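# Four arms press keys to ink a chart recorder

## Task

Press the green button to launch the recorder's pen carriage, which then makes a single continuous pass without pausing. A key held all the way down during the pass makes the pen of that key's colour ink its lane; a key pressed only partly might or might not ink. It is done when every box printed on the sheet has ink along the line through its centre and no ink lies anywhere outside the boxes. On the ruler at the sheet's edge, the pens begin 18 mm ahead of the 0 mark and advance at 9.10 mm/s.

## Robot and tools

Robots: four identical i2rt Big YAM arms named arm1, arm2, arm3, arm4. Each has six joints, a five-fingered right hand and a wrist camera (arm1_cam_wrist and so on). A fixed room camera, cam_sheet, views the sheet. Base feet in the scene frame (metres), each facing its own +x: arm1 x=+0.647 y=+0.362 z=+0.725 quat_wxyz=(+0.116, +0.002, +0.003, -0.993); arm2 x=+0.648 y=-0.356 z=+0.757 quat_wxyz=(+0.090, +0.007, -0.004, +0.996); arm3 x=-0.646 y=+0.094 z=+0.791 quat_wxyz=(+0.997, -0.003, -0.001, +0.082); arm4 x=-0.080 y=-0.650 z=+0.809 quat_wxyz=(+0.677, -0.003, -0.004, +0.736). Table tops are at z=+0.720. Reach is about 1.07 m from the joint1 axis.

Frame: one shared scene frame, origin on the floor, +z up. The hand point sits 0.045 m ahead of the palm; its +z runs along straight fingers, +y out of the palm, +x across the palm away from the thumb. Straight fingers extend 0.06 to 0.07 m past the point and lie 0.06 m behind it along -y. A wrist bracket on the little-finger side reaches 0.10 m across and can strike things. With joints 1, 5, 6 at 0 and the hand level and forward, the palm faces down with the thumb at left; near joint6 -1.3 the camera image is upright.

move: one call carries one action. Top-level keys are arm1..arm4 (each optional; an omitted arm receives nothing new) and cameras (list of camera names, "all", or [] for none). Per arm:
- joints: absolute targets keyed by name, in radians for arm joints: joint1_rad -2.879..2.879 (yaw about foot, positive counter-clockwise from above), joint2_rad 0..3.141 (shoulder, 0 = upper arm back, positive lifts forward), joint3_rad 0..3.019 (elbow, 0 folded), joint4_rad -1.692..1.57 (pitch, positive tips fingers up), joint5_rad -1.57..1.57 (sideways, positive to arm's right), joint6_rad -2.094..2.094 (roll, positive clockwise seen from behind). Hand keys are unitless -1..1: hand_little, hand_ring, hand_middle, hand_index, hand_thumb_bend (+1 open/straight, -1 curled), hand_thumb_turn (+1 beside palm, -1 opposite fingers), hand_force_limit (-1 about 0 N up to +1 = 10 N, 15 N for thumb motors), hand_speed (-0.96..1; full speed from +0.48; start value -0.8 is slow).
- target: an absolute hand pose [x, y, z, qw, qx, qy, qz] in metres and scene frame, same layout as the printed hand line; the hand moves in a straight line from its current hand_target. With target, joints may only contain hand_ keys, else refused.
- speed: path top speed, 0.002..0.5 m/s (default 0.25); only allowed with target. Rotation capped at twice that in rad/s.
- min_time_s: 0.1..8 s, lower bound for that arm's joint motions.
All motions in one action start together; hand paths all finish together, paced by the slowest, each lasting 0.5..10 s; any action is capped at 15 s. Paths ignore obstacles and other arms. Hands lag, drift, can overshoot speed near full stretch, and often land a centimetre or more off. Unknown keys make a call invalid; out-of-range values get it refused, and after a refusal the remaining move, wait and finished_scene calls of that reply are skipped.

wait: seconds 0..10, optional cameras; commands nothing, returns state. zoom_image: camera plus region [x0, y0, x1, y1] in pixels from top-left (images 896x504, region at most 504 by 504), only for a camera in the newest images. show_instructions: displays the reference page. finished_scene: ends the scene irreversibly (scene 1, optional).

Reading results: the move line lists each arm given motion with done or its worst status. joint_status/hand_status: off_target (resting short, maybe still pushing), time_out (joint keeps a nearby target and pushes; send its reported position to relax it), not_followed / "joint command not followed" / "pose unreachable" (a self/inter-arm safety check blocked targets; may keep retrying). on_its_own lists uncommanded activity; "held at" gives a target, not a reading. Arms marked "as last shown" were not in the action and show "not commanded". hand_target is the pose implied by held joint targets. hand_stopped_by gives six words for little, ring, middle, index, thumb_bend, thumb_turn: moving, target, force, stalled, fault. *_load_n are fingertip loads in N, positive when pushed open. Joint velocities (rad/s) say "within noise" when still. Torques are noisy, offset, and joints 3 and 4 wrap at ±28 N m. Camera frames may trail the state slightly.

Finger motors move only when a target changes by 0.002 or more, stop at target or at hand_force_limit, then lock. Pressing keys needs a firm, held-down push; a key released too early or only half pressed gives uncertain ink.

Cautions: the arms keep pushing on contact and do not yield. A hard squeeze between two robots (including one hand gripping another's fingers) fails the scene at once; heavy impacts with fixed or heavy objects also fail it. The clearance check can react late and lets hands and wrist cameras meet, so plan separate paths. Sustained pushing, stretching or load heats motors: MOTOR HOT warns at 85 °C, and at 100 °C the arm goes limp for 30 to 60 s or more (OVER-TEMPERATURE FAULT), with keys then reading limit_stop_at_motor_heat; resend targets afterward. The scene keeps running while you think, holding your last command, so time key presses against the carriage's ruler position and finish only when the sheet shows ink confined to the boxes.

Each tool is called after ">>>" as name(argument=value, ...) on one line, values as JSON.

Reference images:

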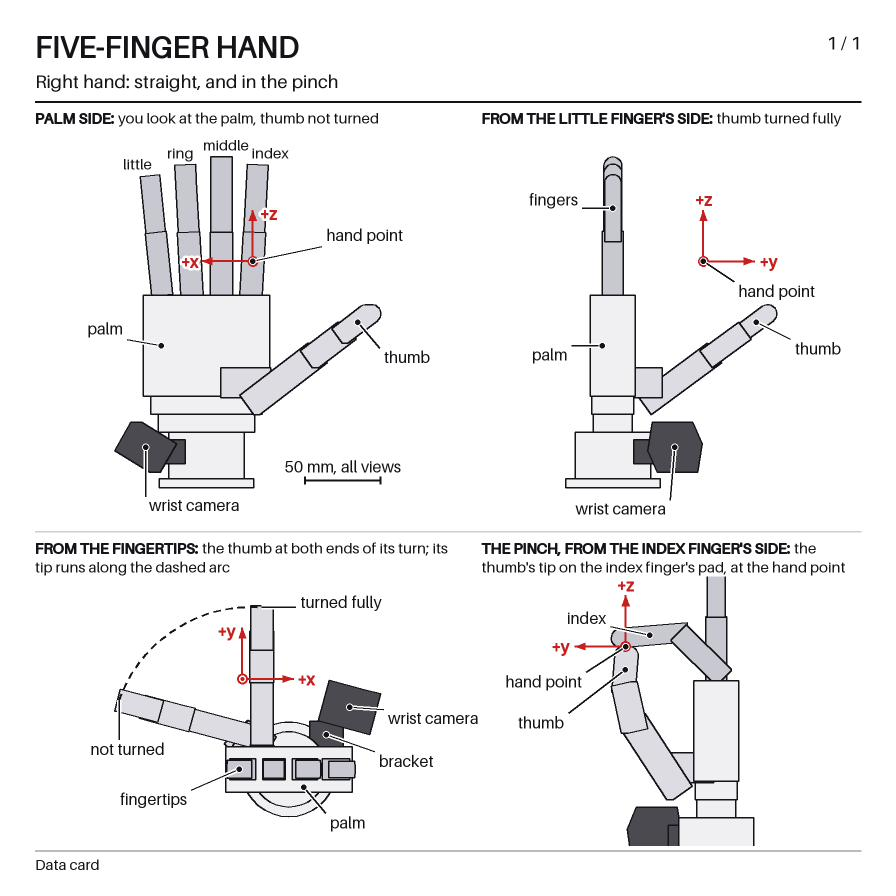

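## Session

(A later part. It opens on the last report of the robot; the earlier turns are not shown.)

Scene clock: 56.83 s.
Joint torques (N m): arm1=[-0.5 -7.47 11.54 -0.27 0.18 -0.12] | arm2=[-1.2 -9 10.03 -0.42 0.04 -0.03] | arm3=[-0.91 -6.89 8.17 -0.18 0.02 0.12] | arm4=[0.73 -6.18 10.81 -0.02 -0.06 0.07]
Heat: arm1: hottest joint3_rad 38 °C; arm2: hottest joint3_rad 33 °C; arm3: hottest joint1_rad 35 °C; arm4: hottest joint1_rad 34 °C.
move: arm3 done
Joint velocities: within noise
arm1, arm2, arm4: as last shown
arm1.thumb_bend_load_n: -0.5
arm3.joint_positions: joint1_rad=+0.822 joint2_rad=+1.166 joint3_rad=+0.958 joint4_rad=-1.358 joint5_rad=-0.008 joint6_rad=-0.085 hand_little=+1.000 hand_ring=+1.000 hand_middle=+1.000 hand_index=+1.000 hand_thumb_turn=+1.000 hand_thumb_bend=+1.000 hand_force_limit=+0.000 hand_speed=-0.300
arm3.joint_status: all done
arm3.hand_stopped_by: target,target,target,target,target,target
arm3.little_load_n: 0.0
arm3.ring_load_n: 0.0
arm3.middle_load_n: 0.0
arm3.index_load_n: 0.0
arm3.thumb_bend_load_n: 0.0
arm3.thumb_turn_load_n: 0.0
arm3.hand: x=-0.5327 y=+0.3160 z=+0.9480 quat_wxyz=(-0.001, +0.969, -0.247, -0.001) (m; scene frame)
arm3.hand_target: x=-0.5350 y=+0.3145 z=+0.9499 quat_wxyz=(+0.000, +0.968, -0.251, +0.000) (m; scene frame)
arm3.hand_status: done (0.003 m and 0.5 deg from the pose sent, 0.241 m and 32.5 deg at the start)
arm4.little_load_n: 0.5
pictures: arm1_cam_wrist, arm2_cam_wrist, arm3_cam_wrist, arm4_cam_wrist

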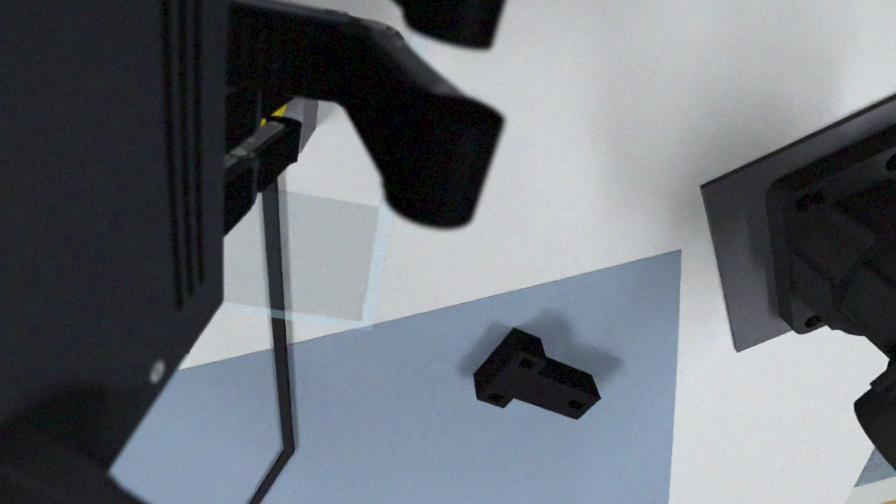

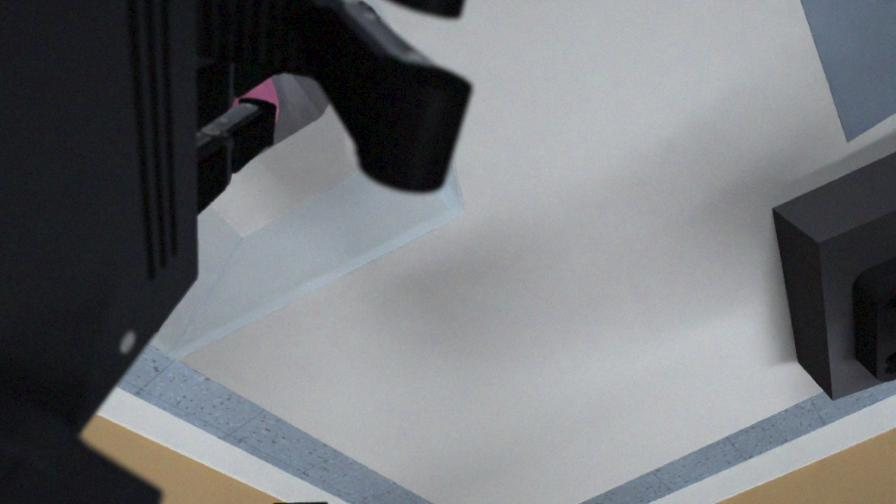

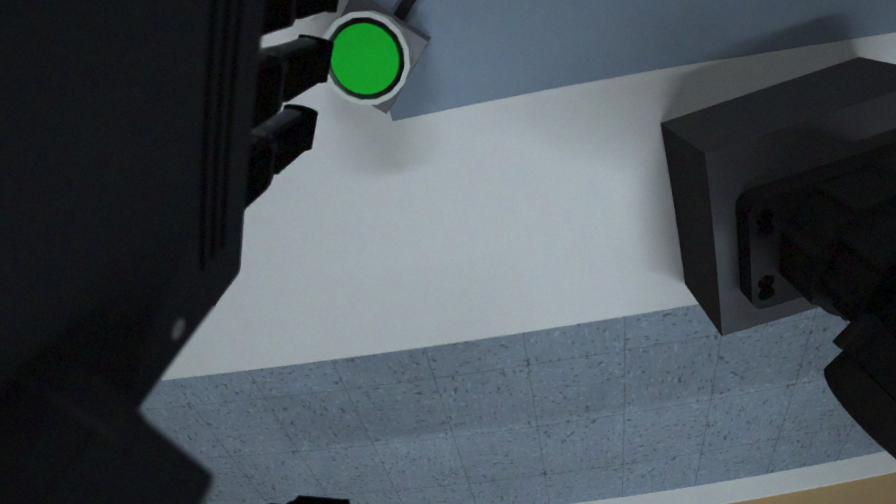

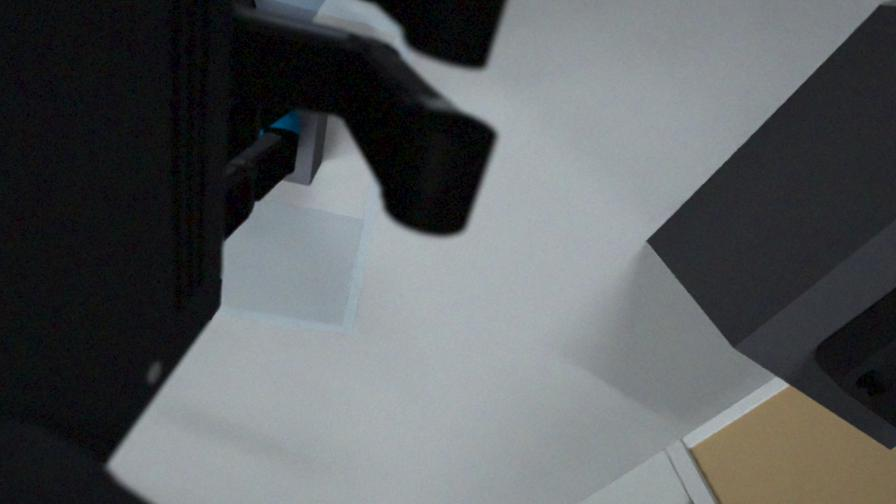

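>>> move(arm1={"target":[0.4035,0.516,0.808,0,0.8665,0.4991,0],"speed":0.12}, arm2={"target":[0.3735,-0.5345,0.792,0,0.4682,0.8837,0],"speed":0.12}, arm4={"target":[-0.1925,-0.418,0.800,0,0.9793,0.2025,0],"speed":0.12}, cameras=["arm1_cam_wrist","arm2_cam_wrist","arm4_cam_wrist"])

>>> move(arm1={"target":[0.4035,0.516,0.880,0,0.8665,0.4991,0],"speed":0.12}, arm2={"target":[0.3735,-0.5345,0.865,0,0.4682,0.8837,0],"speed":0.12}, arm4={"target":[-0.1925,-0.418,0.870,0,0.9793,0.2025,0],"speed":0.12})

Scene clock: 58.37 s.
Joint torques (N m): arm1=[-1.32 -2.14 4.07 2.82 0.13 -0.2] | arm2=[-1.08 -3.78 4.68 2.13 0.13 -0.01] | arm3=[-1.26 -6.53 8.27 -0.12 0.01 0.1] | arm4=[0.21 -0.85 4.55 2.82 0.08 0.11]
Heat: arm1: hottest joint3_rad 38 °C; arm2: hottest joint3_rad 33 °C; arm3: hottest joint1_rad 35 °C; arm4: hottest joint1_rad 34 °C.
move: arm1 off_target; arm2 off_target; arm4 off_target
Joint velocities: within noise
arm1.joint_positions: joint1_rad=-0.872 joint2_rad=+1.289 joint3_rad=+0.941 joint4_rad=-1.207 joint5_rad=-0.009 joint6_rad=-0.118 hand_little=-1.000 hand_ring=-1.000 hand_middle=+0.999 hand_index=+1.000 hand_thumb_turn=+1.000 hand_thumb_bend=+1.000 hand_force_limit=+0.000 hand_speed=-0.300
arm1.joint_status: not commanded
arm1.hand_stopped_by: target,target,target,target,target,target
arm1.little_load_n: 0.0
arm1.ring_load_n: 0.0
arm1.middle_load_n: -8.5
arm1.index_load_n: 0.0
arm1.thumb_bend_load_n: 0.0
arm1.thumb_turn_load_n: 0.0
arm1.hand: x=+0.4054 y=+0.5093 z=+0.8391 quat_wxyz=(+0.008, -0.865, -0.501, +0.004) (m; scene frame)
arm1.hand_target: x=+0.4055 y=+0.5143 z=+0.8105 quat_wxyz=(+0.000, -0.867, -0.499, +0.000) (m; scene frame)
arm1.hand_status: off_target (0.032 m and 1.0 deg from the pose sent, 0.048 m and 3.2 deg at the start)
arm2.joint_positions: joint1_rad=+0.667 joint2_rad=+1.474 joint3_rad=+0.966 joint4_rad=-1.046 joint5_rad=-0.019 joint6_rad=-0.111 hand_little=-1.000 hand_ring=-1.000 hand_middle=+1.000 hand_index=+0.999 hand_thumb_turn=+1.000 hand_thumb_bend=+1.000 hand_force_limit=+0.000 hand_speed=-0.300
arm2.joint_status: not commanded
arm2.hand_stopped_by: target,target,target,target,target,target
arm2.little_load_n: 0.0
arm2.ring_load_n: 0.0
arm2.middle_load_n: 0.0
arm2.index_load_n: -6.5
arm2.thumb_bend_load_n: 0.0
arm2.thumb_turn_load_n: 0.0
arm2.hand: x=+0.3721 y=-0.5347 z=+0.8180 quat_wxyz=(-0.005, +0.467, +0.884, -0.011) (m; scene frame)
arm2.hand_target: x=+0.3748 y=-0.5337 z=+0.7937 quat_wxyz=(+0.000, +0.468, +0.884, +0.000) (m; scene frame)
arm2.hand_status: off_target (0.026 m and 1.4 deg from the pose sent, 0.047 m and 3.3 deg at the start)
arm3: as last shown
arm3.joint_positions: joint1_rad=+0.822 joint2_rad=+1.166 joint3_rad=+0.958 joint4_rad=-1.358 joint5_rad=-0.008 joint6_rad=-0.084 hand_little=+1.000 hand_ring=+1.000 hand_middle=+1.000 hand_index=+1.000 hand_thumb_turn=+1.000 hand_thumb_bend=+1.000 hand_force_limit=+0.000 hand_speed=-0.300
arm3.little_load_n: 0.5
arm3.hand: x=-0.5328 y=+0.3160 z=+0.9480 quat_wxyz=(-0.001, +0.969, -0.247, -0.001) (m; scene frame)
arm4.joint_positions: joint1_rad=+0.247 joint2_rad=+1.359 joint3_rad=+0.720 joint4_rad=-0.907 joint5_rad=-0.014 joint6_rad=-0.075 hand_little=-1.000 hand_ring=-1.000 hand_middle=+1.000 hand_index=+0.999 hand_thumb_turn=+1.000 hand_thumb_bend=+1.000 hand_force_limit=+0.000 hand_speed=-0.300
arm4.joint_status: not commanded
arm4.hand_stopped_by: target,target,target,target,target,target
arm4.little_load_n: 0.0
arm4.ring_load_n: 0.0
arm4.middle_load_n: 0.0
arm4.index_load_n: -6.0
arm4.thumb_bend_load_n: 0.0
arm4.thumb_turn_load_n: 0.0
arm4.hand: x=-0.1918 y=-0.4141 z=+0.8264 quat_wxyz=(-0.011, +0.979, +0.202, -0.004) (m; scene frame)
arm4.hand_target: x=-0.1915 y=-0.4196 z=+0.8028 quat_wxyz=(+0.000, +0.979, +0.202, +0.000) (m; scene frame)
arm4.hand_status: off_target (0.027 m and 1.4 deg from the pose sent, 0.048 m and 2.9 deg at the start)
pictures: arm1_cam_wrist, arm2_cam_wrist, arm4_cam_wrist

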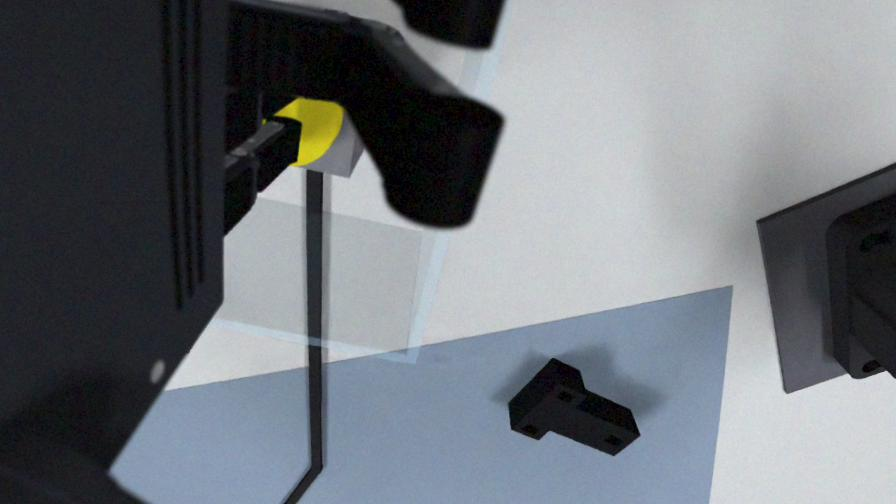

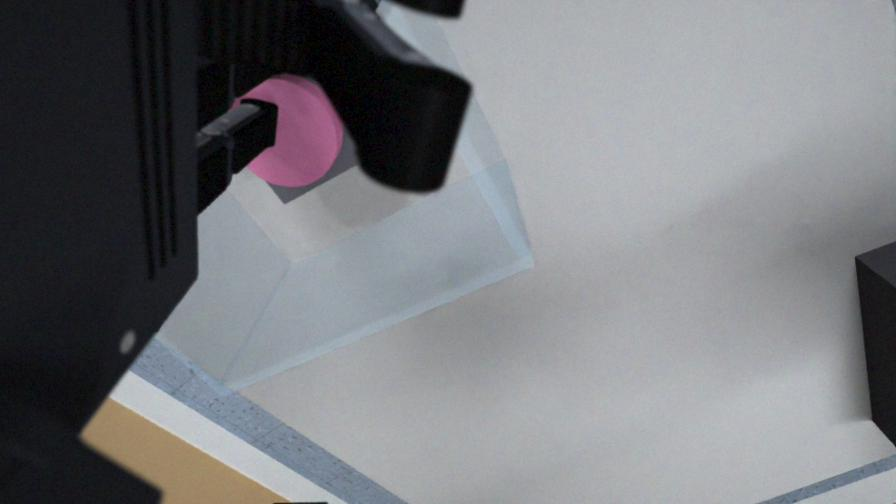

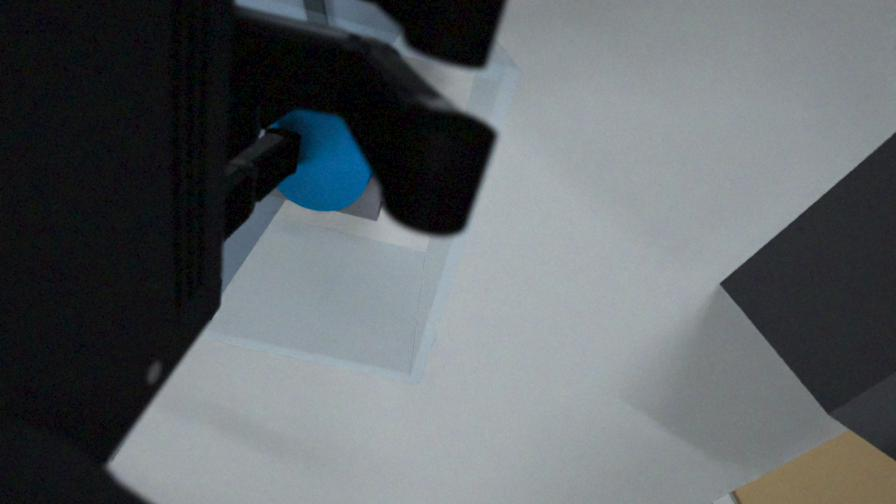

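Scene clock: 59.57 s.
Joint torques (N m): arm1=[-1.73 -6.71 10.97 -0.25 0.23 -0.14] | arm2=[-1.2 -8.94 9.96 -0.53 0.08 -0.04] | arm3=[-0.85 -6.89 8.21 -0.13 0.02 0.1] | arm4=[0.26 -6.12 10.78 -0.01 -0.02 0.09]
Heat: arm1: hottest joint3_rad 38 °C; arm2: hottest joint3_rad 33 °C; arm3: hottest joint1_rad 35 °C; arm4: hottest joint1_rad 34 °C.
move: arm1 off_target; arm2 off_target; arm4 off_target
Joint velocities: within noise
arm1.joint_positions: joint1_rad=-0.872 joint2_rad=+1.287 joint3_rad=+0.991 joint4_rad=-1.327 joint5_rad=-0.009 joint6_rad=-0.118 hand_little=-1.000 hand_ring=-1.000 hand_middle=+1.000 hand_index=+1.000 hand_thumb_turn=+1.000 hand_thumb_bend=+1.000 hand_force_limit=+0.000 hand_speed=-0.300
arm1.joint_status: not commanded
arm1.hand_stopped_by: target,target,target,target,target,target
arm1.little_load_n: 0.0
arm1.ring_load_n: 0.0
arm1.middle_load_n: 0.0
arm1.index_load_n: 0.0
arm1.thumb_bend_load_n: 0.0
arm1.thumb_turn_load_n: 0.0
arm1.hand: x=+0.4155 y=+0.5016 z=+0.8625 quat_wxyz=(-0.023, -0.865, -0.501, -0.009) (m; scene frame)
arm1.hand_target: x=+0.4042 y=+0.5153 z=+0.8799 quat_wxyz=(+0.000, -0.867, -0.499, +0.000) (m; scene frame)
arm1.hand_status: off_target (0.026 m and 2.9 deg from the pose sent, 0.042 m and 1.0 deg at the start)
arm2.joint_positions: joint1_rad=+0.667 joint2_rad=+1.448 joint3_rad=+1.009 joint4_rad=-1.188 joint5_rad=-0.018 joint6_rad=-0.110 hand_little=-1.000 hand_ring=-1.000 hand_middle=+1.000 hand_index=+1.000 hand_thumb_turn=+1.000 hand_thumb_bend=+1.000 hand_force_limit=+0.000 hand_speed=-0.300
arm2.joint_status: not commanded
arm2.hand_stopped_by: target,target,target,target,target,target
arm2.little_load_n: 0.0
arm2.ring_load_n: 0.0
arm2.middle_load_n: 0.0
arm2.index_load_n: 0.0
arm2.thumb_bend_load_n: 0.0
arm2.thumb_turn_load_n: 0.0
arm2.hand: x=+0.3879 y=-0.5266 z=+0.8471 quat_wxyz=(+0.015, +0.468, +0.883, +0.020) (m; scene frame)
arm2.hand_target: x=+0.3742 y=-0.5341 z=+0.8650 quat_wxyz=(+0.000, +0.468, +0.884, +0.000) (m; scene frame)
arm2.hand_status: off_target (0.024 m and 2.9 deg from the pose sent, 0.047 m and 1.4 deg at the start)
arm3: as last shown
arm3.little_load_n: 0.0
arm4.joint_positions: joint1_rad=+0.247 joint2_rad=+1.304 joint3_rad=+0.742 joint4_rad=-1.055 joint5_rad=-0.013 joint6_rad=-0.073 hand_little=-1.000 hand_ring=-1.000 hand_middle=+1.000 hand_index=+1.000 hand_thumb_turn=+1.000 hand_thumb_bend=+1.000 hand_force_limit=+0.000 hand_speed=-0.300
arm4.joint_status: not commanded
arm4.hand_stopped_by: target,target,target,target,target,target
arm4.little_load_n: 0.0
arm4.ring_load_n: 0.0
arm4.middle_load_n: 0.0
arm4.index_load_n: 0.0
arm4.thumb_bend_load_n: 0.0
arm4.thumb_turn_load_n: 0.0
arm4.hand: x=-0.1844 y=-0.4360 z=+0.8540 quat_wxyz=(+0.024, +0.979, +0.200, +0.002) (m; scene frame)
arm4.hand_target: x=-0.1924 y=-0.4186 z=+0.8699 quat_wxyz=(+0.000, +0.979, +0.202, +0.000) (m; scene frame)
arm4.hand_status: off_target (0.025 m and 2.7 deg from the pose sent, 0.044 m and 1.4 deg at the start)
pictures: none

>>> move(arm3={"target":[-0.5210,0.3067,0.900,0,0.968,-0.251,0],"speed":0.15}, cameras=["arm3_cam_wrist"])

>>> zoom_image(camera="arm3_cam_wrist", region=[230, 0, 480, 200])

Scene clock: 61.70 s.
Joint torques (N m): arm1=[-1.96 -7.47 10.88 -0.2 0.14 -0.13] | arm2=[-1.32 -8.47 9.98 -0.44 0.1 -0.05] | arm3=[-2.32 -6.24 8.01 0.54 0 -0.13] | arm4=[0.56 -6.12 10.8 0.09 -0.02 0.11]
Heat: arm1: hottest joint3_rad 39 °C; arm2: hottest joint3_rad 33 °C; arm3: hottest joint1_rad 35 °C; arm4: hottest joint1_rad 34 °C.
move: arm3 done
Joint velocities: within noise
arm1, arm2, arm4: as last shown
arm3.joint_positions: joint1_rad=+0.789 joint2_rad=+1.200 joint3_rad=+0.855 joint4_rad=-1.231 joint5_rad=-0.007 joint6_rad=-0.112 hand_little=+1.000 hand_ring=+1.000 hand_middle=+1.000 hand_index=+1.000 hand_thumb_turn=+1.000 hand_thumb_bend=+1.000 hand_force_limit=+0.000 hand_speed=-0.300
arm3.joint_status: not commanded
arm3.hand_stopped_by: target,target,target,target,target,target
arm3.little_load_n: -0.5
arm3.ring_load_n: 0.0
arm3.middle_load_n: 0.0
arm3.index_load_n: 0.0
arm3.thumb_bend_load_n: 0.0
arm3.thumb_turn_load_n: 0.0
arm3.hand: x=-0.5265 y=+0.3068 z=+0.9013 quat_wxyz=(+0.003, +0.968, -0.250, -0.002) (m; scene frame)
arm3.hand_target: x=-0.5211 y=+0.3067 z=+0.9000 quat_wxyz=(+0.000, +0.968, -0.251, +0.000) (m; scene frame)
arm3.hand_status: done (0.006 m and 0.5 deg from the pose sent, 0.050 m and 0.5 deg at the start)
pictures: arm3_cam_wrist

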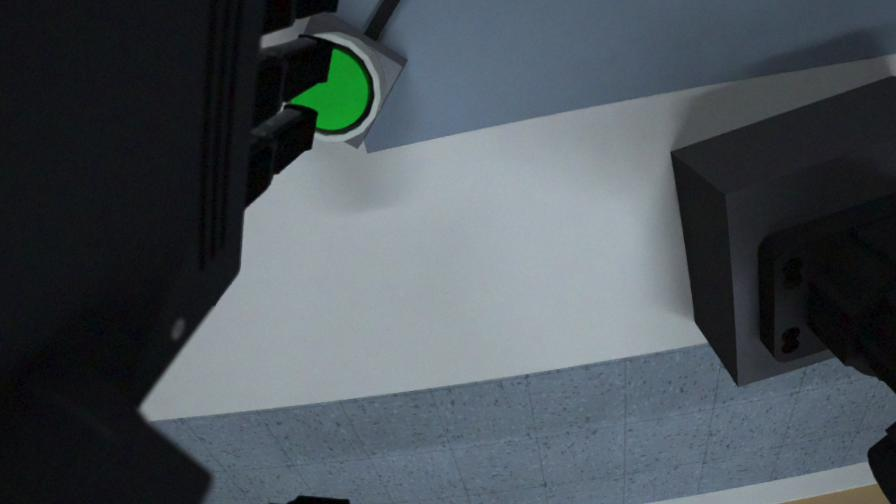

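Scaled by 2.016 from the camera's 896x504 image, which has a finer 1280x720 frame.

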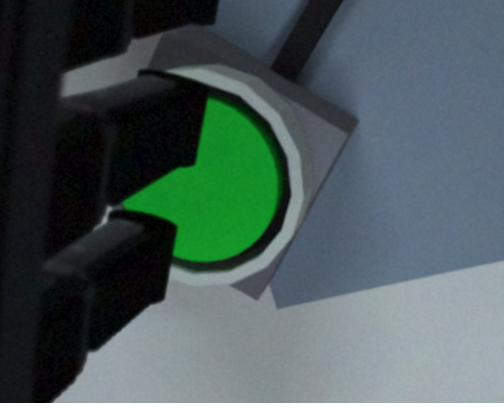

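>>> move(arm3={"target":[-0.516,0.3095,0.872,0,0.968,-0.251,0],"speed":0.1,"joints":{"hand_middle":-1,"hand_ring":-1,"hand_little":-1}}, cameras=["arm3_cam_wrist"])

>>> zoom_image(camera="arm3_cam_wrist", region=[230, 0, 480, 200])

Scene clock: 64.00 s.
Joint torques (N m): arm1=[-0.67 -6.71 10.92 -0.23 0.18 -0.12] | arm2=[-1.2 -8.47 9.96 -0.49 0.07 -0.05] | arm3=[-2.49 -6.07 7.57 0.46 -0.03 -0.13] | arm4=[0.21 -6.01 10.85 -0.21 0.03 0.07]
Heat: arm1: hottest joint3_rad 39 °C; arm2: hottest joint2_rad 33 °C; arm3: hottest joint1_rad 35 °C; arm4: hottest joint1_rad 34 °C.
move: arm3 done
Joint velocities: within noise
arm1, arm2, arm4: as last shown
arm2.middle_load_n: 0.5
arm3.joint_positions: joint1_rad=+0.784 joint2_rad=+1.246 joint3_rad=+0.816 joint4_rad=-1.143 joint5_rad=-0.007 joint6_rad=-0.120 hand_little=-1.000 hand_ring=-1.000 hand_middle=-1.000 hand_index=+1.000 hand_thumb_turn=+1.000 hand_thumb_bend=+1.000 hand_force_limit=+0.000 hand_speed=-0.300
arm3.joint_status: all done
arm3.hand_stopped_by: target,target,target,target,target,target
arm3.little_load_n: 0.0
arm3.ring_load_n: 0.5
arm3.middle_load_n: 0.0
arm3.index_load_n: 0.0
arm3.thumb_bend_load_n: 0.0
arm3.thumb_turn_load_n: 0.0
arm3.hand: x=-0.5215 y=+0.3107 z=+0.8741 quat_wxyz=(+0.002, +0.969, -0.248, -0.001) (m; scene frame)
arm3.hand_target: x=-0.5160 y=+0.3095 z=+0.8721 quat_wxyz=(+0.000, +0.968, -0.251, +0.000) (m; scene frame)
arm3.hand_status: done (0.006 m and 0.4 deg from the pose sent, 0.031 m and 0.5 deg at the start)
pictures: arm3_cam_wrist

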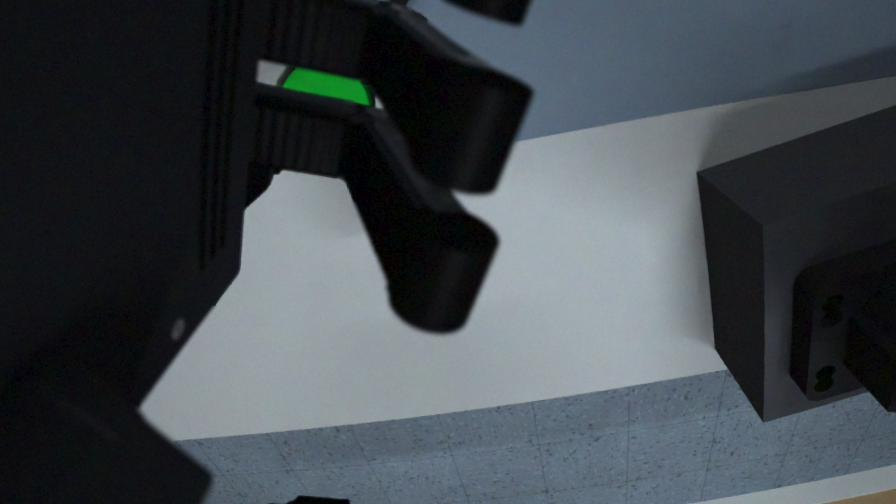

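Scaled by 2.016 from the camera's 896x504 image, which has a finer 1280x720 frame.

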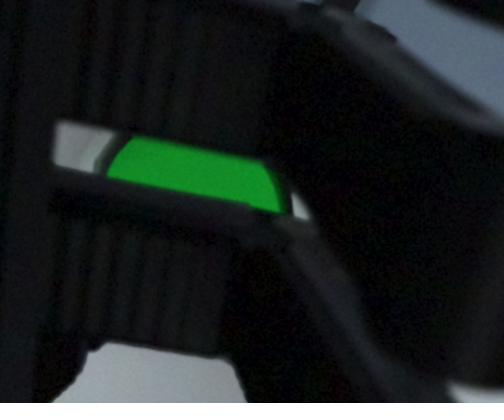

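>>> move(arm3={"joints":{"hand_middle":1,"hand_ring":1}}, cameras=["arm3_cam_wrist"])

>>> zoom_image(camera="arm3_cam_wrist", region=[230, 0, 480, 200])

Scene clock: 65.80 s.
Joint torques (N m): arm1=[0.15 -6.42 10.84 -0.24 0.19 -0.1] | arm2=[-1.32 -8.53 10.02 -0.44 0.08 -0.03] | arm3=[-2.14 -6.07 7.53 0.55 0 -0.14] | arm4=[0.56 -5.95 10.77 0.02 -0.02 0.07]
Heat: arm1: hottest joint3_rad 40 °C; arm2: hottest joint2_rad 33 °C; arm3: hottest joint1_rad 35 °C; arm4: hottest joint1_rad 34 °C.
move: arm3 done
Joint velocities: within noise
arm1, arm2, arm4: as last shown
arm1.thumb_bend_load_n: -0.5
arm2.ring_load_n: 0.5
arm2.middle_load_n: 0.0
arm3.joint_positions: joint1_rad=+0.784 joint2_rad=+1.246 joint3_rad=+0.816 joint4_rad=-1.143 joint5_rad=-0.007 joint6_rad=-0.120 hand_little=-1.000 hand_ring=+1.000 hand_middle=+1.000 hand_index=+1.000 hand_thumb_turn=+1.000 hand_thumb_bend=+1.000 hand_force_limit=+0.000 hand_speed=-0.300
arm3.joint_status: all done
arm3.hand_stopped_by: target,target,target,target,target,target
arm3.little_load_n: 0.0
arm3.ring_load_n: 0.0
arm3.middle_load_n: 0.0
arm3.index_load_n: 0.0
arm3.thumb_bend_load_n: 0.0
arm3.thumb_turn_load_n: 0.0
arm3.hand: x=-0.5215 y=+0.3107 z=+0.8741 quat_wxyz=(+0.002, +0.969, -0.248, -0.001) (m; scene frame)
arm3.hand_target: x=-0.5160 y=+0.3095 z=+0.8721 quat_wxyz=(+0.000, +0.968, -0.251, +0.000) (m; scene frame)
arm3.hand_status: not commanded
pictures: arm3_cam_wrist

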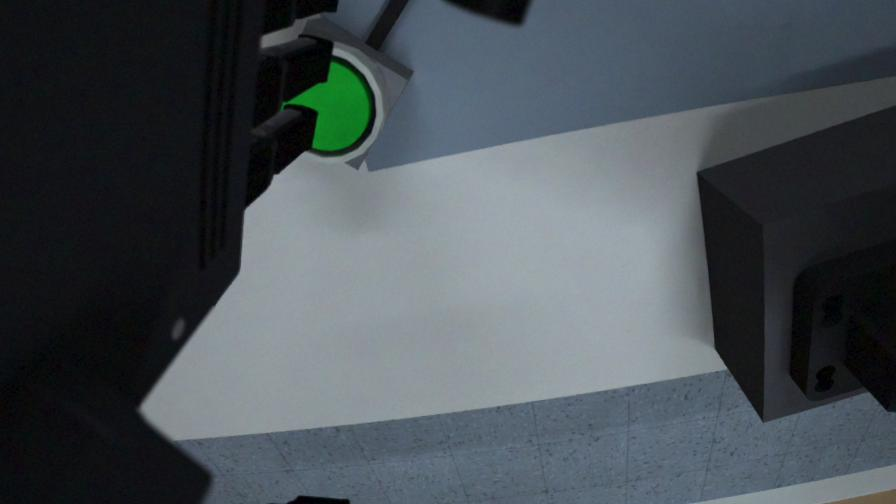

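Scaled by 2.016 from the camera's 896x504 image, which has a finer 1280x720 frame.

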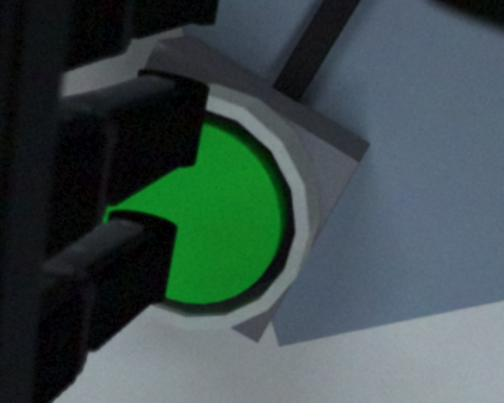

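>>> move(arm3={"joints":{"hand_middle":-1,"hand_ring":-1}})

>>> move(arm3={"target":[-0.516,0.3095,0.805,0,0.968,-0.251,0],"speed":0.12}, cameras=["cam_sheet"])

>>> move(arm3={"target":[-0.516,0.3095,0.955,0,0.968,-0.251,0],"speed":0.2}, cameras=["cam_sheet"])

>>> move(arm3={"target":[-0.2840,0.304,0.955,0,0.8595,-0.5111,0],"joints":{"hand_middle":1}}, cameras=["cam_sheet","arm3_cam_wrist"])

Scene clock: 68.17 s.
Joint torques (N m): arm1=[-0.62 -7.06 10.99 -0.42 0.14 -0.13] | arm2=[-1.44 -8.88 9.99 -0.49 0.09 -0.03] | arm3=[-2.37 -6.53 7.61 0.58 -0.01 -0.13] | arm4=[0.85 -5.95 10.69 -0.03 0.01 0.09]
Heat: arm1: hottest joint3_rad 40 °C; arm2: hottest joint2_rad 33 °C; arm3: hottest joint1_rad 35 °C; arm4: hottest joint1_rad 34 °C.
move: arm3 done
Joint velocities: within noise
arm1, arm2, arm4: as last shown
arm1.thumb_bend_load_n: 0.0
arm2.ring_load_n: -0.5
arm3.joint_positions: joint1_rad=+0.784 joint2_rad=+1.246 joint3_rad=+0.816 joint4_rad=-1.143 joint5_rad=-0.007 joint6_rad=-0.120 hand_little=-1.000 hand_ring=-1.000 hand_middle=-1.000 hand_index=+1.000 hand_thumb_turn=+1.000 hand_thumb_bend=+1.000 hand_force_limit=+0.000 hand_speed=-0.300
arm3.joint_status: all done
arm3.hand_stopped_by: target,target,target,target,target,target
arm3.little_load_n: 0.0
arm3.ring_load_n: 0.0
arm3.middle_load_n: 0.0
arm3.index_load_n: 0.0
arm3.thumb_bend_load_n: 0.0
arm3.thumb_turn_load_n: 0.0
arm3.hand: x=-0.5215 y=+0.3107 z=+0.8741 quat_wxyz=(+0.002, +0.969, -0.248, -0.001) (m; scene frame)
arm3.hand_target: x=-0.5161 y=+0.3095 z=+0.8721 quat_wxyz=(+0.000, +0.968, -0.251, +0.000) (m; scene frame)
arm3.hand_status: not commanded
pictures: none

Scene clock: 69.27 s.
Joint torques (N m): arm1=[-0.21 -6.83 10.92 -0.18 0.2 -0.2] | arm2=[-1.32 -8.82 9.98 -0.46 0.08 -0.05] | arm3=[-2.26 -2.96 4.41 2.84 0.24 0.09] | arm4=[0.56 -5.83 10.78 0.01 -0.01 0.06]
Heat: arm1: hottest joint3_rad 40 °C; arm2: hottest joint2_rad 33 °C; arm3: hottest joint1_rad 35 °C; arm4: hottest joint1_rad 34 °C.
move: arm3 off_target
Joint velocities: within noise
arm1, arm2, arm4: as last shown
arm2.ring_load_n: 0.0
arm3.joint_positions: joint1_rad=+0.784 joint2_rad=+1.307 joint3_rad=+0.740 joint4_rad=-0.997 joint5_rad=-0.015 joint6_rad=-0.138 hand_little=-1.000 hand_ring=-1.000 hand_middle=-1.000 hand_index=+0.999 hand_thumb_turn=+1.000 hand_thumb_bend=+1.000 hand_force_limit=+0.000 hand_speed=-0.300
arm3.joint_status: not commanded
arm3.hand_stopped_by: target,target,target,target,target,target
arm3.little_load_n: 0.0
arm3.ring_load_n: 0.0
arm3.middle_load_n: 0.5
arm3.index_load_n: -12.5
arm3.thumb_bend_load_n: 0.0
arm3.thumb_turn_load_n: 0.0
arm3.hand: x=-0.5215 y=+0.3108 z=+0.8304 quat_wxyz=(-0.004, +0.971, -0.239, -0.003) (m; scene frame)
arm3.hand_target: x=-0.5173 y=+0.3080 z=+0.8076 quat_wxyz=(+0.000, +0.968, -0.251, +0.000) (m; scene frame)
arm3.hand_status: off_target (0.026 m and 1.5 deg from the pose sent, 0.069 m and 0.4 deg at the start)
pictures: cam_sheet

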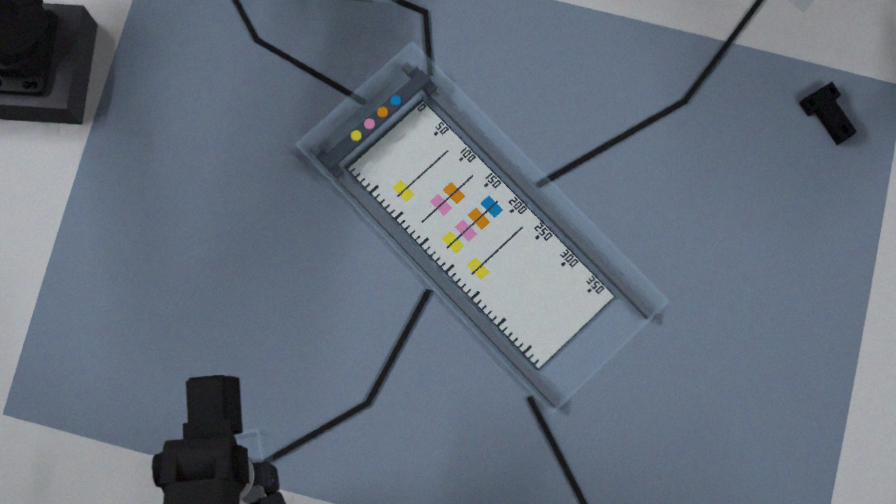

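Scene clock: 70.63 s.
Joint torques (N m): arm1=[-0.85 -7.12 10.99 -0.35 0.13 -0.13] | arm2=[-1.32 -8.76 10.06 -0.4 0.09 -0.04] | arm3=[-2.43 -6.59 11.92 -0.29 0.04 0.02] | arm4=[0.67 -5.89 10.74 0.03 -0.04 0.09]
Heat: arm1: hottest joint3_rad 40 °C; arm2: hottest joint2_rad 33 °C; arm3: hottest joint1_rad 35 °C; arm4: hottest joint1_rad 34 °C.
move: arm3 off_target
Joint velocities: within noise
arm1, arm2, arm4: as last shown
arm1.thumb_turn_load_n: -0.5
arm3.joint_positions: joint1_rad=+0.783 joint2_rad=+1.178 joint3_rad=+0.938 joint4_rad=-1.367 joint5_rad=-0.008 joint6_rad=-0.138 hand_little=-1.000 hand_ring=-1.000 hand_middle=-1.000 hand_index=+1.000 hand_thumb_turn=+1.000 hand_thumb_bend=+1.000 hand_force_limit=+0.000 hand_speed=-0.300
arm3.joint_status: not commanded
arm3.hand_stopped_by: target,target,target,target,target,target
arm3.little_load_n: 0.0
arm3.ring_load_n: 0.5
arm3.middle_load_n: 0.0
arm3.index_load_n: 0.0
arm3.thumb_bend_load_n: 0.0
arm3.thumb_turn_load_n: 0.0
arm3.hand: x=-0.5274 y=+0.3012 z=+0.9402 quat_wxyz=(+0.018, +0.970, -0.240, -0.008) (m; scene frame)
arm3.hand_target: x=-0.5163 y=+0.3091 z=+0.9549 quat_wxyz=(+0.000, +0.968, -0.251, +0.000) (m; scene frame)
arm3.hand_status: off_target (0.020 m and 2.6 deg from the pose sent, 0.125 m and 1.5 deg at the start)
pictures: cam_sheet

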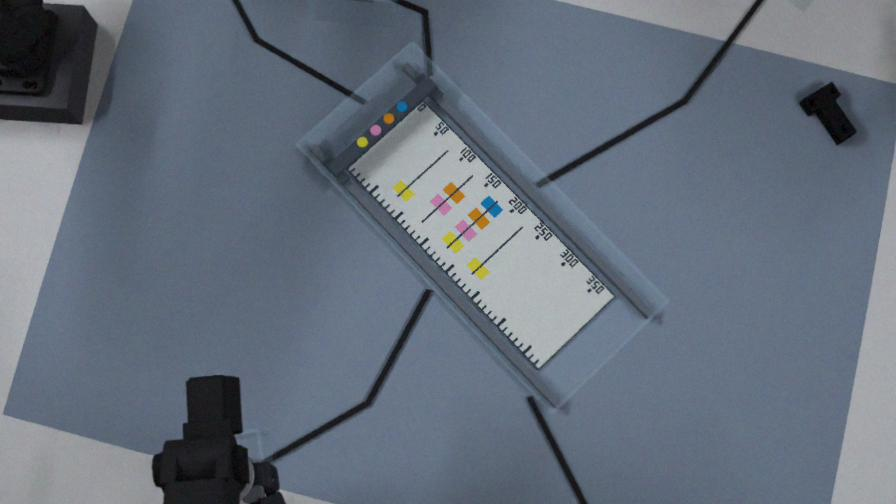

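Scene clock: 72.60 s.
Joint torques (N m): arm1=[-0.97 -7.47 11.22 -0.34 0.18 -0.12] | arm2=[-1.38 -8.7 9.98 -0.46 0.09 -0.04] | arm3=[-2.02 -12.45 12.64 -0.28 -0.11 0.08] | arm4=[0.32 -6.24 10.81 0.06 0.01 0.06]
Heat: arm1: hottest joint3_rad 41 °C; arm2: hottest joint2_rad 33 °C; arm3: hottest joint3_rad 36 °C; arm4: hottest joint3_rad 35 °C.
move: arm3 off_target
Joint velocities: within noise
arm1, arm2, arm4: as last shown
arm1.thumb_turn_load_n: 0.0
arm3.joint_positions: joint1_rad=+0.294 joint2_rad=+1.607 joint3_rad=+1.363 joint4_rad=-1.366 joint5_rad=-0.006 joint6_rad=-0.056 hand_little=-1.000 hand_ring=-1.000 hand_middle=+1.000 hand_index=+1.000 hand_thumb_turn=+1.000 hand_thumb_bend=+1.000 hand_force_limit=+0.000 hand_speed=-0.300
arm3.joint_status: all done
arm3.hand_stopped_by: target,target,target,target,target,target
arm3.little_load_n: 0.0
arm3.ring_load_n: 0.0
arm3.middle_load_n: 0.0
arm3.index_load_n: 0.0
arm3.thumb_bend_load_n: 0.0
arm3.thumb_turn_load_n: -0.5
arm3.hand: x=-0.2989 y=+0.2979 z=+0.9397 quat_wxyz=(+0.016, +0.864, -0.504, -0.010) (m; scene frame)
arm3.hand_target: x=-0.2847 y=+0.3037 z=+0.9551 quat_wxyz=(+0.000, +0.860, -0.511, +0.000) (m; scene frame)
arm3.hand_status: off_target (0.022 m and 2.4 deg from the pose sent, 0.244 m and 33.7 deg at the start)
pictures: arm3_cam_wrist, cam_sheet

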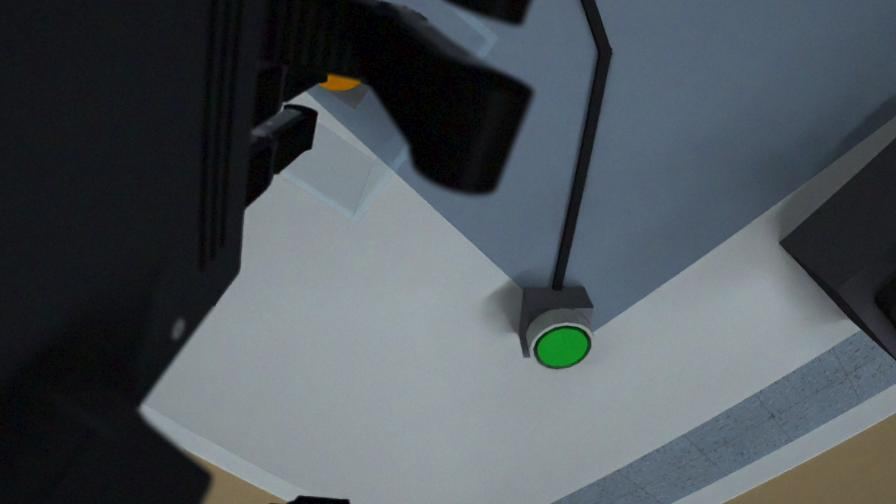

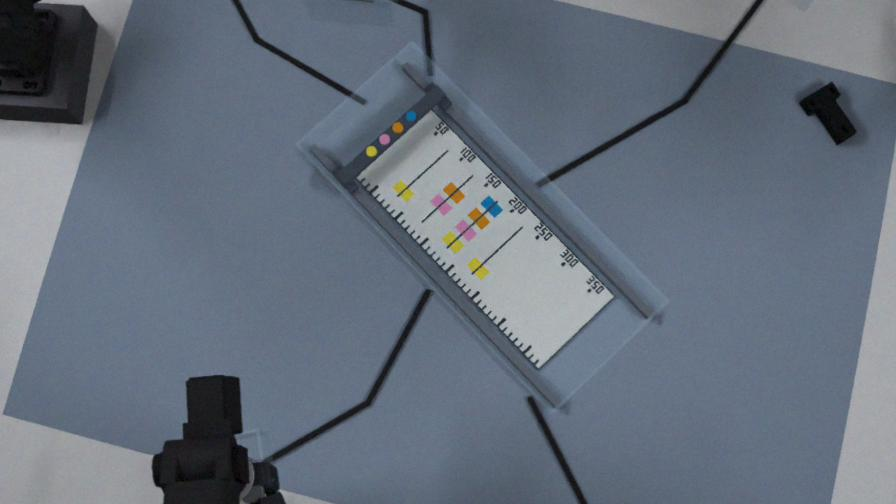

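>>> move(arm3={"target":[-0.2840,0.304,0.885,0,0.8595,-0.5111,0],"speed":0.12}, cameras=["cam_sheet"])

Scene clock: 73.97 s.
Joint torques (N m): arm1=[-0.5 -6.77 11.08 -0.35 0.16 -0.07] | arm2=[-1.49 -8.41 9.98 -0.46 0.09 -0.06] | arm3=[-1.49 -12.81 8.06 0.46 -0.11 0.11] | arm4=[0.32 -6.01 10.96 0.02 -0.01 0.07]
Heat: arm1: hottest joint3_rad 41 °C; arm2: hottest joint2_rad 33 °C; arm3: hottest joint3_rad 36 °C; arm4: hottest joint3_rad 35 °C.
move: arm3 done
Joint velocities: within noise
arm1.joint_positions: joint1_rad=-0.872 joint2_rad=+1.287 joint3_rad=+0.991 joint4_rad=-1.327 joint5_rad=-0.009 joint6_rad=-0.118 hand_little=-1.000 hand_ring=-1.000 hand_middle=+1.000 hand_index=+1.000 hand_thumb_turn=+1.000 hand_thumb_bend=+1.000 hand_force_limit=+0.000 hand_speed=-0.300
arm1.joint_status: not commanded
arm1.hand_stopped_by: target,target,target,target,target,target
arm1.little_load_n: 0.0
arm1.ring_load_n: 0.5
arm1.middle_load_n: 0.0
arm1.index_load_n: 0.0
arm1.thumb_bend_load_n: 0.0
arm1.thumb_turn_load_n: 0.0
arm1.hand: x=+0.4155 y=+0.5016 z=+0.8625 quat_wxyz=(-0.023, -0.865, -0.501, -0.009) (m; scene frame)
arm1.hand_target: x=+0.4042 y=+0.5153 z=+0.8799 quat_wxyz=(+0.000, -0.867, -0.499, +0.000) (m; scene frame)
arm1.hand_status: not commanded
arm2.joint_positions: joint1_rad=+0.667 joint2_rad=+1.448 joint3_rad=+1.009 joint4_rad=-1.188 joint5_rad=-0.018 joint6_rad=-0.110 hand_little=-1.000 hand_ring=-1.000 hand_middle=+1.000 hand_index=+1.000 hand_thumb_turn=+1.000 hand_thumb_bend=+1.000 hand_force_limit=+0.000 hand_speed=-0.300
arm2.joint_status: not commanded
arm2.hand_stopped_by: target,target,target,target,target,target
arm2.little_load_n: 0.0
arm2.ring_load_n: 0.0
arm2.middle_load_n: 0.0
arm2.index_load_n: 0.0
arm2.thumb_bend_load_n: 0.0
arm2.thumb_turn_load_n: 0.0
arm2.hand: x=+0.3879 y=-0.5266 z=+0.8471 quat_wxyz=(+0.015, +0.468, +0.883, +0.020) (m; scene frame)
arm2.hand_target: x=+0.3742 y=-0.5341 z=+0.8650 quat_wxyz=(+0.000, +0.468, +0.884, +0.000) (m; scene frame)
arm2.hand_status: not commanded
arm3.joint_positions: joint1_rad=+0.294 joint2_rad=+1.662 joint3_rad=+1.286 joint4_rad=-1.208 joint5_rad=-0.006 joint6_rad=-0.054 hand_little=-1.000 hand_ring=-1.000 hand_middle=+1.000 hand_index=+1.000 hand_thumb_turn=+1.000 hand_thumb_bend=+1.000 hand_force_limit=+0.000 hand_speed=-0.300
arm3.joint_status: not commanded
arm3.hand_stopped_by: target,target,target,target,target,target
arm3.little_load_n: 0.0
arm3.ring_load_n: 0.0
arm3.middle_load_n: 0.0
arm3.index_load_n: 0.0
arm3.thumb_bend_load_n: 0.0
arm3.thumb_turn_load_n: 0.0
arm3.hand: x=-0.2879 y=+0.3031 z=+0.8847 quat_wxyz=(+0.006, +0.863, -0.504, -0.003) (m; scene frame)
arm3.hand_target: x=-0.2840 y=+0.3041 z=+0.8851 quat_wxyz=(+0.000, +0.860, -0.511, +0.000) (m; scene frame)
arm3.hand_status: done (0.004 m and 1.2 deg from the pose sent, 0.057 m and 2.4 deg at the start)
arm4.joint_positions: joint1_rad=+0.247 joint2_rad=+1.304 joint3_rad=+0.742 joint4_rad=-1.055 joint5_rad=-0.013 joint6_rad=-0.073 hand_little=-1.000 hand_ring=-1.000 hand_middle=+1.000 hand_index=+1.000 hand_thumb_turn=+1.000 hand_thumb_bend=+1.000 hand_force_limit=+0.000 hand_speed=-0.300
arm4.joint_status: not commanded
arm4.hand_stopped_by: target,target,target,target,target,target
arm4.little_load_n: 0.0
arm4.ring_load_n: 0.5
arm4.middle_load_n: 0.0
arm4.index_load_n: -0.5
arm4.thumb_bend_load_n: 0.0
arm4.thumb_turn_load_n: 0.0
arm4.hand: x=-0.1844 y=-0.4360 z=+0.8540 quat_wxyz=(+0.024, +0.979, +0.200, +0.002) (m; scene frame)
arm4.hand_target: x=-0.1924 y=-0.4186 z=+0.8699 quat_wxyz=(+0.000, +0.979, +0.202, +0.000) (m; scene frame)
arm4.hand_status: not commanded
pictures: cam_sheet

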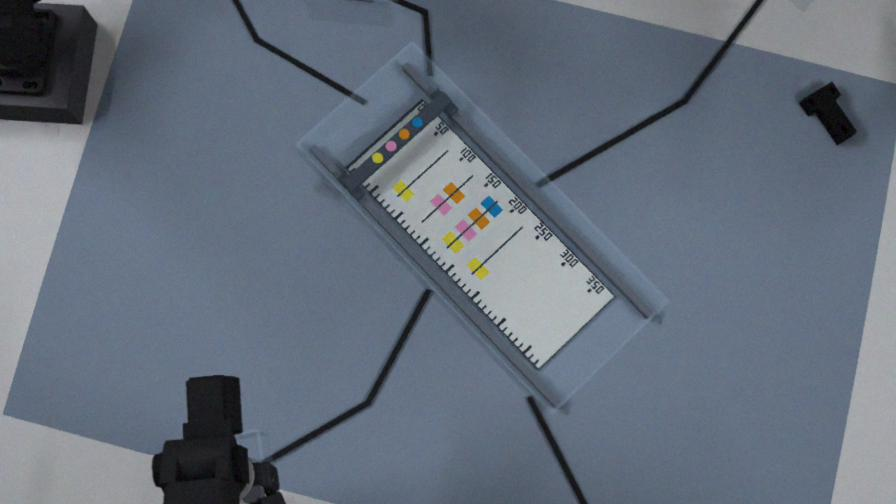

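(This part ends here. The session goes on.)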